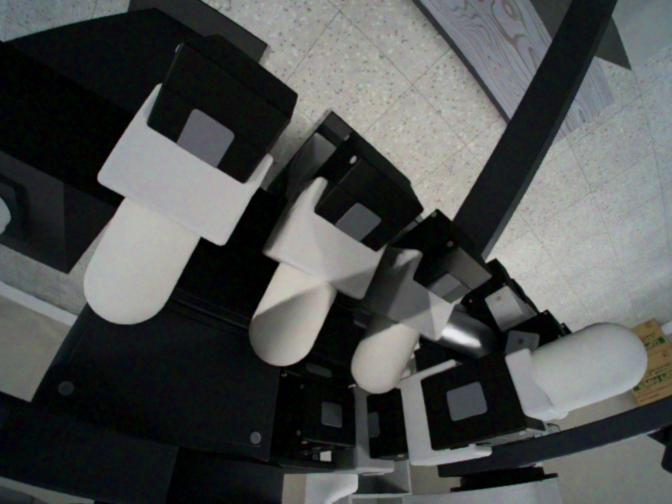

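Request:
move:
  arm1: {"joints": {"joint1_rad": 0.3789, "joint2_rad": 0.3701, "joint4_rad": 1.9955, "joint6_rad": 0.776, "joint7_rad": 0.3676}, "min_time_s": 2.3}
  arm2: {"joints": {"joint1_rad": -0.7683, "joint2_rad": 0.6548, "joint4_rad": 1.8453, "joint6_rad": 0.6415, "joint7_rad": -0.6849}, "min_time_s": 2.3}
  arm3: {"joints": {"joint1_rad": -0.5438, "joint2_rad": 0.5733, "joint4_rad": 1.9807, "joint6_rad": 0.5876, "joint7_rad": -0.5339}, "min_time_s": 2.3}
  arm4: {"joints": {"joint1_rad": 0.6793, "joint2_rad": 0.4984, "joint4_rad": 1.8471, "joint6_rad": 0.7961, "joint7_rad": 0.607}, "min_time_s": 2.3}

Request:
move:
  arm1: {"joints": {"joint1_rad": 0.5049, "joint2_rad": 0.4164, "joint4_rad": 1.9161, "joint6_rad": 0.8091, "joint7_rad": 0.4936}, "min_time_s": 2.3}
  arm2: {"joints": {"joint1_rad": -0.6693, "joint2_rad": 0.613, "joint4_rad": 1.9446, "joint6_rad": 0.5839, "joint7_rad": -0.5859}, "min_time_s": 2.3}
  arm3: {"joints": {"joint1_rad": -0.6505, "joint2_rad": 0.613, "joint4_rad": 1.8904, "joint6_rad": 0.6382, "joint7_rad": -0.6406}, "min_time_s": 2.3}
  arm4: {"joints": {"joint1_rad": 0.5697, "joint2_rad": 0.4453, "joint4_rad": 1.947, "joint6_rad": 0.7493, "joint7_rad": 0.4974}, "min_time_s": 2.3}
  cameras: ["cam_low", "cam_high"]

Request:
zoom_image:
  camera: "cam_high"
  region: [360, 180, 540, 460]

Scene clock: 526.57 s.
Joint torques (N m): arm1=[0.81 -15.55 1.13 -2.83 -0.53 3.47 -0.08] | arm2=[0.51 -47 1.81 -15.67 0.22 -1.37 -0.44] | arm3=[-0.45 -25.03 2.11 -8.78 0.69 0.42 -0.03] | arm4=[-0.72 -30.56 2.67 -11.48 0.74 1.93 0.77]
Motor temperatures (°C): arm1=[32 31 26 30 36 35 37] | arm2=[30 43 28 32 37 33 45] | arm3=[30 37 24 30 30 38 34] | arm4=[28 42 24 33 34 39 35]
Flange force (N): arm1=[-2.2 9.9 11.7] | arm2=[6.1 7.8 63.3] | arm3=[-1.2 0.3 26.0] | arm4=[-3.1 4.7 39.0]
move: arm1 done; arm2 done; arm3 done; arm4 done
Joint velocities: within noise
arm1.joint_positions: joint1_rad=+0.379 joint2_rad=+0.370 joint3_rad=+0.000 joint4_rad=+1.995 joint5_rad=+0.000 joint6_rad=+0.776 joint7_rad=+0.368 hand_index_mcp=-0.469 hand_index_abd=-0.008 hand_index_pip=-0.753 hand_index_dip=+0.009 hand_middle_mcp=-0.448 hand_middle_abd=-0.002 hand_middle_pip=-0.746 hand_middle_dip=+0.009 hand_ring_mcp=-0.433 hand_ring_abd=-0.007 hand_ring_pip=-0.764 hand_ring_dip=+0.015 hand_thumb_cmc=+0.716 hand_thumb_axl=-0.393 hand_thumb_mcp=-0.784 hand_thumb_ipl=+0.168 hand_current_limit=+0.750 hand_speed=-0.600
arm1.joint_status: all done
arm1.hand_state: blocked,goal,blocked,goal,blocked,goal,blocked,goal,blocked,goal,blocked,goal,goal,goal,goal,goal
arm1.index_mcp_current_ma: 122
arm1.index_abd_current_ma: -6
arm1.index_pip_current_ma: 99
arm1.index_dip_current_ma: 9
arm1.middle_mcp_current_ma: 196
arm1.middle_abd_current_ma: -1
arm1.middle_pip_current_ma: 119
arm1.middle_dip_current_ma: 9
arm1.ring_mcp_current_ma: 257
arm1.ring_abd_current_ma: -5
arm1.ring_pip_current_ma: 67
arm1.ring_dip_current_ma: 20
arm1.thumb_cmc_current_ma: 1
arm1.thumb_axl_current_ma: 9
arm1.thumb_mcp_current_ma: 2
arm1.thumb_ipl_current_ma: 0
arm1.hand_goal_index_mcp: -0.520
arm1.hand_goal_index_abd: 0.000
arm1.hand_goal_index_pip: -0.800
arm1.hand_goal_index_dip: 0.000
arm1.hand_goal_middle_mcp: -0.520
arm1.hand_goal_middle_abd: 0.000
arm1.hand_goal_middle_pip: -0.800
arm1.hand_goal_middle_dip: 0.000
arm1.hand_goal_ring_mcp: -0.520
arm1.hand_goal_ring_abd: 0.000
arm1.hand_goal_ring_pip: -0.800
arm1.hand_goal_ring_dip: 0.000
arm1.hand_goal_thumb_cmc: 0.714
arm1.hand_goal_thumb_axl: -0.400
arm1.hand_goal_thumb_mcp: -0.786
arm1.hand_goal_thumb_ipl: 0.168
arm1.hand: x=-0.1618 y=-0.3069 z=+0.8550 quat_wxyz=(+0.000, +0.000, +1.000, +0.003) (m; scene frame)
arm2.joint_positions: joint1_rad=-0.768 joint2_rad=+0.655 joint3_rad=+0.000 joint4_rad=+1.845 joint5_rad=+0.000 joint6_rad=+0.641 joint7_rad=-0.685 hand_index_mcp=-0.398 hand_index_abd=-0.001 hand_index_pip=-0.785 hand_index_dip=+0.005 hand_middle_mcp=-0.392 hand_middle_abd=-0.004 hand_middle_pip=-0.794 hand_middle_dip=+0.003 hand_ring_mcp=-0.419 hand_ring_abd=+0.000 hand_ring_pip=-0.778 hand_ring_dip=+0.013 hand_thumb_cmc=+0.716 hand_thumb_axl=+0.678 hand_thumb_mcp=+0.224 hand_thumb_ipl=+0.169 hand_current_limit=+0.750 hand_speed=-0.600
arm2.joint_status: all done
arm2.hand_state: blocked,goal,goal,goal,blocked,goal,goal,goal,blocked,goal,blocked,goal,goal,goal,goal,goal
arm2.index_mcp_current_ma: 333
arm2.index_abd_current_ma: 0
arm2.index_pip_current_ma: 9
arm2.index_dip_current_ma: 1
arm2.middle_mcp_current_ma: 361
arm2.middle_abd_current_ma: -1
arm2.middle_pip_current_ma: 2
arm2.middle_dip_current_ma: 1
arm2.ring_mcp_current_ma: 243
arm2.ring_abd_current_ma: 0
arm2.ring_pip_current_ma: 17
arm2.ring_dip_current_ma: 7
arm2.thumb_cmc_current_ma: 0
arm2.thumb_axl_current_ma: 0
arm2.thumb_mcp_current_ma: -1
arm2.thumb_ipl_current_ma: 0
arm2.hand_goal_index_mcp: -0.520
arm2.hand_goal_index_abd: 0.000
arm2.hand_goal_index_pip: -0.800
arm2.hand_goal_index_dip: 0.000
arm2.hand_goal_middle_mcp: -0.520
arm2.hand_goal_middle_abd: 0.000
arm2.hand_goal_middle_pip: -0.800
arm2.hand_goal_middle_dip: 0.000
arm2.hand_goal_ring_mcp: -0.520
arm2.hand_goal_ring_abd: 0.000
arm2.hand_goal_ring_pip: -0.800
arm2.hand_goal_ring_dip: 0.000
arm2.hand_goal_thumb_cmc: 0.714
arm2.hand_goal_thumb_axl: 0.678
arm2.hand_goal_thumb_mcp: 0.226
arm2.hand_goal_thumb_ipl: 0.168
arm2.hand: x=+0.0569 y=-0.3038 z=+0.8641 quat_wxyz=(+0.000, +0.000, +1.000, -0.006) (m; scene frame)
arm3.joint_positions: joint1_rad=-0.544 joint2_rad=+0.573 joint3_rad=+0.000 joint4_rad=+1.981 joint5_rad=+0.000 joint6_rad=+0.588 joint7_rad=-0.534 hand_index_mcp=-0.388 hand_index_abd=+0.006 hand_index_pip=-0.656 hand_index_dip=+0.048 hand_middle_mcp=-0.440 hand_middle_abd=+0.002 hand_middle_pip=-0.667 hand_middle_dip=+0.083 hand_ring_mcp=-0.493 hand_ring_abd=+0.000 hand_ring_pip=-0.667 hand_ring_dip=+0.153 hand_thumb_cmc=+0.715 hand_thumb_axl=+0.677 hand_thumb_mcp=+0.224 hand_thumb_ipl=+0.168 hand_current_limit=+0.750 hand_speed=-0.600
arm3.joint_status: all done
arm3.hand_state: blocked,goal,goal,goal,blocked,goal,goal,goal,blocked,goal,goal,goal,goal,goal,goal,goal
arm3.index_mcp_current_ma: 481
arm3.index_abd_current_ma: 6
arm3.index_pip_current_ma: 4
arm3.index_dip_current_ma: -2
arm3.middle_mcp_current_ma: 249
arm3.middle_abd_current_ma: 1
arm3.middle_pip_current_ma: 3
arm3.middle_dip_current_ma: 2
arm3.ring_mcp_current_ma: 56
arm3.ring_abd_current_ma: 0
arm3.ring_pip_current_ma: 3
arm3.ring_dip_current_ma: 2
arm3.thumb_cmc_current_ma: 0
arm3.thumb_axl_current_ma: 0
arm3.thumb_mcp_current_ma: -3
arm3.thumb_ipl_current_ma: 0
arm3.hand_goal_index_mcp: -0.520
arm3.hand_goal_index_abd: 0.000
arm3.hand_goal_index_pip: -0.660
arm3.hand_goal_index_dip: 0.050
arm3.hand_goal_middle_mcp: -0.520
arm3.hand_goal_middle_abd: 0.000
arm3.hand_goal_middle_pip: -0.670
arm3.hand_goal_middle_dip: 0.080
arm3.hand_goal_ring_mcp: -0.520
arm3.hand_goal_ring_abd: 0.000
arm3.hand_goal_ring_pip: -0.670
arm3.hand_goal_ring_dip: 0.150
arm3.hand_goal_thumb_cmc: 0.714
arm3.hand_goal_thumb_axl: 0.678
arm3.hand_goal_thumb_mcp: 0.226
arm3.hand_goal_thumb_ipl: 0.168
arm3.hand: x=-0.2081 y=+0.2961 z=+0.8424 quat_wxyz=(-0.001, +1.000, +0.000, +0.002) (m; scene frame)
arm4.joint_positions: joint1_rad=+0.679 joint2_rad=+0.498 joint3_rad=+0.000 joint4_rad=+1.847 joint5_rad=+0.000 joint6_rad=+0.796 joint7_rad=+0.607 hand_index_mcp=-0.354 hand_index_abd=-0.003 hand_index_pip=-0.797 hand_index_dip=+0.002 hand_middle_mcp=-0.360 hand_middle_abd=-0.004 hand_middle_pip=-0.775 hand_middle_dip=+0.009 hand_ring_mcp=-0.416 hand_ring_abd=-0.001 hand_ring_pip=-0.756 hand_ring_dip=+0.017 hand_thumb_cmc=+0.717 hand_thumb_axl=-0.391 hand_thumb_mcp=-0.784 hand_thumb_ipl=+0.170 hand_current_limit=+0.780 hand_speed=-0.600
arm4.joint_status: all done
arm4.hand_state: blocked,goal,goal,goal,blocked,goal,blocked,goal,blocked,goal,blocked,goal,goal,goal,goal,goal
arm4.index_mcp_current_ma: 490
arm4.index_abd_current_ma: -6
arm4.index_pip_current_ma: 6
arm4.index_dip_current_ma: 4
arm4.middle_mcp_current_ma: 490
arm4.middle_abd_current_ma: -8
arm4.middle_pip_current_ma: 78
arm4.middle_dip_current_ma: 24
arm4.ring_mcp_current_ma: 451
arm4.ring_abd_current_ma: -1
arm4.ring_pip_current_ma: 152
arm4.ring_dip_current_ma: 50
arm4.thumb_cmc_current_ma: 6
arm4.thumb_axl_current_ma: 30
arm4.thumb_mcp_current_ma: 5
arm4.thumb_ipl_current_ma: 6
arm4.hand_goal_index_mcp: -0.520
arm4.hand_goal_index_abd: 0.000
arm4.hand_goal_index_pip: -0.800
arm4.hand_goal_index_dip: 0.000
arm4.hand_goal_middle_mcp: -0.520
arm4.hand_goal_middle_abd: 0.000
arm4.hand_goal_middle_pip: -0.800
arm4.hand_goal_middle_dip: 0.000
arm4.hand_goal_ring_mcp: -0.520
arm4.hand_goal_ring_abd: 0.000
arm4.hand_goal_ring_pip: -0.800
arm4.hand_goal_ring_dip: 0.000
arm4.hand_goal_thumb_cmc: 0.714
arm4.hand_goal_thumb_axl: -0.400
arm4.hand_goal_thumb_mcp: -0.786
arm4.hand_goal_thumb_ipl: 0.168
arm4.hand: x=+0.0109 y=+0.2999 z=+0.8566 quat_wxyz=(+0.002, +1.000, +0.000, +0.001) (m; scene frame)
pictures: none

Scene clock: 529.17 s.
Joint torques (N m): arm1=[2.89 -16.15 3.24 -3.57 0.41 3.07 -0.16] | arm2=[-1.01 -45.06 -0.08 -15.28 -0.56 -1.86 -0.43] | arm3=[-1.43 -26.44 1.38 -10.18 0.6 0.18 0.02] | arm4=[-0.19 -28.7 3.27 -10.6 1.2 2.02 0.77]
Motor temperatures (°C): arm1=[32 31 26 30 36 35 37] | arm2=[30 43 28 32 37 33 45] | arm3=[30 37 24 30 30 38 34] | arm4=[28 42 24 33 34 39 35]
Flange force (N): arm1=[2.0 10.2 9.7] | arm2=[1.6 9.3 64.5] | arm3=[-4.1 -0.3 25.4] | arm4=[-2.0 6.7 40.1]
move: arm1 done; arm2 done; arm3 done; arm4 done
Joint velocities: within noise
arm1.joint_positions: joint1_rad=+0.505 joint2_rad=+0.416 joint3_rad=+0.000 joint4_rad=+1.916 joint5_rad=+0.000 joint6_rad=+0.809 joint7_rad=+0.494 hand_index_mcp=-0.471 hand_index_abd=-0.008 hand_index_pip=-0.752 hand_index_dip=+0.009 hand_middle_mcp=-0.448 hand_middle_abd=-0.002 hand_middle_pip=-0.746 hand_middle_dip=+0.009 hand_ring_mcp=-0.433 hand_ring_abd=-0.002 hand_ring_pip=-0.764 hand_ring_dip=+0.015 hand_thumb_cmc=+0.716 hand_thumb_axl=-0.393 hand_thumb_mcp=-0.784 hand_thumb_ipl=+0.168 hand_current_limit=+0.750 hand_speed=-0.600
arm1.joint_status: all done
arm1.hand_state: blocked,goal,blocked,goal,blocked,goal,blocked,goal,blocked,goal,blocked,goal,goal,goal,goal,goal
arm1.index_mcp_current_ma: 115
arm1.index_abd_current_ma: -7
arm1.index_pip_current_ma: 102
arm1.index_dip_current_ma: 9
arm1.middle_mcp_current_ma: 196
arm1.middle_abd_current_ma: -1
arm1.middle_pip_current_ma: 119
arm1.middle_dip_current_ma: 9
arm1.ring_mcp_current_ma: 257
arm1.ring_abd_current_ma: -1
arm1.ring_pip_current_ma: 67
arm1.ring_dip_current_ma: 20
arm1.thumb_cmc_current_ma: 1
arm1.thumb_axl_current_ma: 9
arm1.thumb_mcp_current_ma: 2
arm1.thumb_ipl_current_ma: 0
arm1.hand_goal_index_mcp: -0.520
arm1.hand_goal_index_abd: 0.000
arm1.hand_goal_index_pip: -0.800
arm1.hand_goal_index_dip: 0.000
arm1.hand_goal_middle_mcp: -0.520
arm1.hand_goal_middle_abd: 0.000
arm1.hand_goal_middle_pip: -0.800
arm1.hand_goal_middle_dip: 0.000
arm1.hand_goal_ring_mcp: -0.520
arm1.hand_goal_ring_abd: 0.000
arm1.hand_goal_ring_pip: -0.800
arm1.hand_goal_ring_dip: 0.000
arm1.hand_goal_thumb_cmc: 0.714
arm1.hand_goal_thumb_axl: -0.400
arm1.hand_goal_thumb_mcp: -0.786
arm1.hand_goal_thumb_ipl: 0.168
arm1.hand: x=-0.1085 y=-0.3070 z=+0.8550 quat_wxyz=(+0.000, +0.000, +1.000, +0.003) (m; scene frame)
arm2.joint_positions: joint1_rad=-0.669 joint2_rad=+0.613 joint3_rad=+0.000 joint4_rad=+1.945 joint5_rad=+0.000 joint6_rad=+0.584 joint7_rad=-0.586 hand_index_mcp=-0.398 hand_index_abd=-0.001 hand_index_pip=-0.784 hand_index_dip=+0.005 hand_middle_mcp=-0.390 hand_middle_abd=-0.004 hand_middle_pip=-0.795 hand_middle_dip=+0.003 hand_ring_mcp=-0.415 hand_ring_abd=+0.000 hand_ring_pip=-0.781 hand_ring_dip=+0.012 hand_thumb_cmc=+0.716 hand_thumb_axl=+0.678 hand_thumb_mcp=+0.224 hand_thumb_ipl=+0.169 hand_current_limit=+0.750 hand_speed=-0.600
arm2.joint_status: all done
arm2.hand_state: blocked,goal,goal,goal,blocked,goal,goal,goal,blocked,goal,goal,goal,goal,goal,goal,goal
arm2.index_mcp_current_ma: 333
arm2.index_abd_current_ma: 0
arm2.index_pip_current_ma: 10
arm2.index_dip_current_ma: 1
arm2.middle_mcp_current_ma: 369
arm2.middle_abd_current_ma: -1
arm2.middle_pip_current_ma: 2
arm2.middle_dip_current_ma: 1
arm2.ring_mcp_current_ma: 259
arm2.ring_abd_current_ma: 0
arm2.ring_pip_current_ma: 14
arm2.ring_dip_current_ma: 6
arm2.thumb_cmc_current_ma: 0
arm2.thumb_axl_current_ma: 0
arm2.thumb_mcp_current_ma: -1
arm2.thumb_ipl_current_ma: 0
arm2.hand_goal_index_mcp: -0.520
arm2.hand_goal_index_abd: 0.000
arm2.hand_goal_index_pip: -0.800
arm2.hand_goal_index_dip: 0.000
arm2.hand_goal_middle_mcp: -0.520
arm2.hand_goal_middle_abd: 0.000
arm2.hand_goal_middle_pip: -0.800
arm2.hand_goal_middle_dip: 0.000
arm2.hand_goal_ring_mcp: -0.520
arm2.hand_goal_ring_abd: 0.000
arm2.hand_goal_ring_pip: -0.800
arm2.hand_goal_ring_dip: 0.000
arm2.hand_goal_thumb_cmc: 0.714
arm2.hand_goal_thumb_axl: 0.678
arm2.hand_goal_thumb_mcp: 0.226
arm2.hand_goal_thumb_ipl: 0.168
arm2.hand: x=+0.1097 y=-0.3039 z=+0.8642 quat_wxyz=(+0.000, +0.000, +1.000, -0.006) (m; scene frame)
arm3.joint_positions: joint1_rad=-0.651 joint2_rad=+0.613 joint3_rad=+0.000 joint4_rad=+1.890 joint5_rad=+0.000 joint6_rad=+0.638 joint7_rad=-0.641 hand_index_mcp=-0.388 hand_index_abd=+0.003 hand_index_pip=-0.656 hand_index_dip=+0.048 hand_middle_mcp=-0.440 hand_middle_abd=-0.001 hand_middle_pip=-0.667 hand_middle_dip=+0.083 hand_ring_mcp=-0.493 hand_ring_abd=+0.000 hand_ring_pip=-0.667 hand_ring_dip=+0.153 hand_thumb_cmc=+0.715 hand_thumb_axl=+0.677 hand_thumb_mcp=+0.224 hand_thumb_ipl=+0.168 hand_current_limit=+0.750 hand_speed=-0.600
arm3.joint_status: all done
arm3.hand_state: blocked,goal,goal,goal,blocked,goal,goal,goal,blocked,goal,goal,goal,goal,goal,goal,goal
arm3.index_mcp_current_ma: 481
arm3.index_abd_current_ma: 2
arm3.index_pip_current_ma: 4
arm3.index_dip_current_ma: -2
arm3.middle_mcp_current_ma: 249
arm3.middle_abd_current_ma: 0
arm3.middle_pip_current_ma: 3
arm3.middle_dip_current_ma: 2
arm3.ring_mcp_current_ma: 55
arm3.ring_abd_current_ma: 0
arm3.ring_pip_current_ma: 3
arm3.ring_dip_current_ma: 2
arm3.thumb_cmc_current_ma: 0
arm3.thumb_axl_current_ma: 0
arm3.thumb_mcp_current_ma: -3
arm3.thumb_ipl_current_ma: 0
arm3.hand_goal_index_mcp: -0.520
arm3.hand_goal_index_abd: 0.000
arm3.hand_goal_index_pip: -0.660
arm3.hand_goal_index_dip: 0.050
arm3.hand_goal_middle_mcp: -0.520
arm3.hand_goal_middle_abd: 0.000
arm3.hand_goal_middle_pip: -0.670
arm3.hand_goal_middle_dip: 0.080
arm3.hand_goal_ring_mcp: -0.520
arm3.hand_goal_ring_abd: 0.000
arm3.hand_goal_ring_pip: -0.670
arm3.hand_goal_ring_dip: 0.150
arm3.hand_goal_thumb_cmc: 0.714
arm3.hand_goal_thumb_axl: 0.678
arm3.hand_goal_thumb_mcp: 0.226
arm3.hand_goal_thumb_ipl: 0.168
arm3.hand: x=-0.1549 y=+0.2961 z=+0.8425 quat_wxyz=(-0.001, +1.000, +0.000, +0.002) (m; scene frame)
arm4.joint_positions: joint1_rad=+0.570 joint2_rad=+0.445 joint3_rad=+0.000 joint4_rad=+1.947 joint5_rad=+0.000 joint6_rad=+0.749 joint7_rad=+0.497 hand_index_mcp=-0.351 hand_index_abd=-0.004 hand_index_pip=-0.797 hand_index_dip=+0.002 hand_middle_mcp=-0.360 hand_middle_abd=-0.004 hand_middle_pip=-0.775 hand_middle_dip=+0.009 hand_ring_mcp=-0.416 hand_ring_abd=-0.001 hand_ring_pip=-0.755 hand_ring_dip=+0.018 hand_thumb_cmc=+0.717 hand_thumb_axl=-0.391 hand_thumb_mcp=-0.784 hand_thumb_ipl=+0.170 hand_current_limit=+0.780 hand_speed=-0.600
arm4.joint_status: all done
arm4.hand_state: blocked,goal,goal,goal,blocked,goal,blocked,goal,blocked,goal,blocked,goal,goal,goal,goal,goal
arm4.index_mcp_current_ma: 490
arm4.index_abd_current_ma: -7
arm4.index_pip_current_ma: 6
arm4.index_dip_current_ma: 4
arm4.middle_mcp_current_ma: 490
arm4.middle_abd_current_ma: -8
arm4.middle_pip_current_ma: 78
arm4.middle_dip_current_ma: 24
arm4.ring_mcp_current_ma: 450
arm4.ring_abd_current_ma: -1
arm4.ring_pip_current_ma: 154
arm4.ring_dip_current_ma: 54
arm4.thumb_cmc_current_ma: 6
arm4.thumb_axl_current_ma: 30
arm4.thumb_mcp_current_ma: 5
arm4.thumb_ipl_current_ma: 6
arm4.hand_goal_index_mcp: -0.520
arm4.hand_goal_index_abd: 0.000
arm4.hand_goal_index_pip: -0.800
arm4.hand_goal_index_dip: 0.000
arm4.hand_goal_middle_mcp: -0.520
arm4.hand_goal_middle_abd: 0.000
arm4.hand_goal_middle_pip: -0.800
arm4.hand_goal_middle_dip: 0.000
arm4.hand_goal_ring_mcp: -0.520
arm4.hand_goal_ring_abd: 0.000
arm4.hand_goal_ring_pip: -0.800
arm4.hand_goal_ring_dip: 0.000
arm4.hand_goal_thumb_cmc: 0.714
arm4.hand_goal_thumb_axl: -0.400
arm4.hand_goal_thumb_mcp: -0.786
arm4.hand_goal_thumb_ipl: 0.168
arm4.hand: x=+0.0637 y=+0.2999 z=+0.8566 quat_wxyz=(+0.002, +1.000, +0.000, +0.001) (m; scene frame)
pictures: cam_high, cam_low

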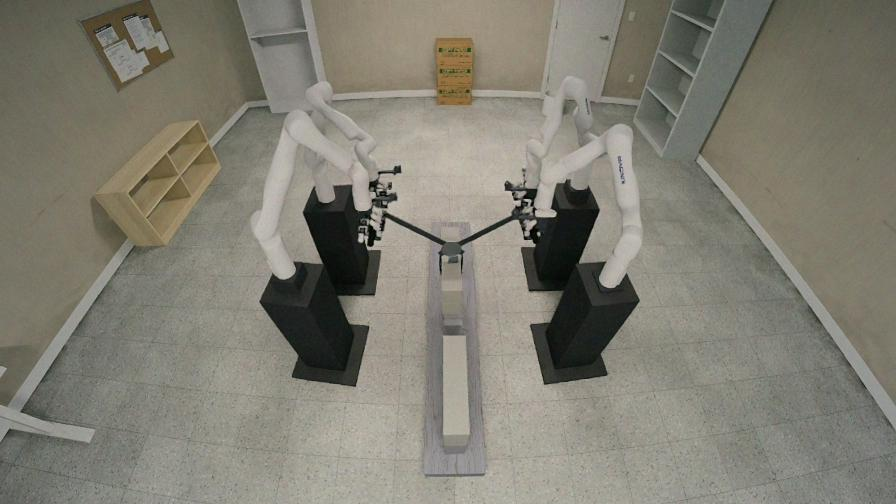

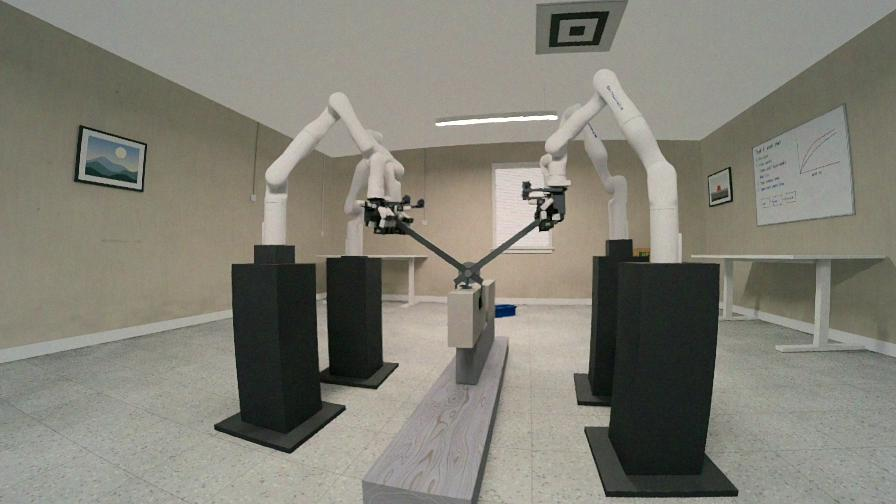

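Scaled by 1.800 from the camera's 896x504 image, which has a finer 1280x720 frame.

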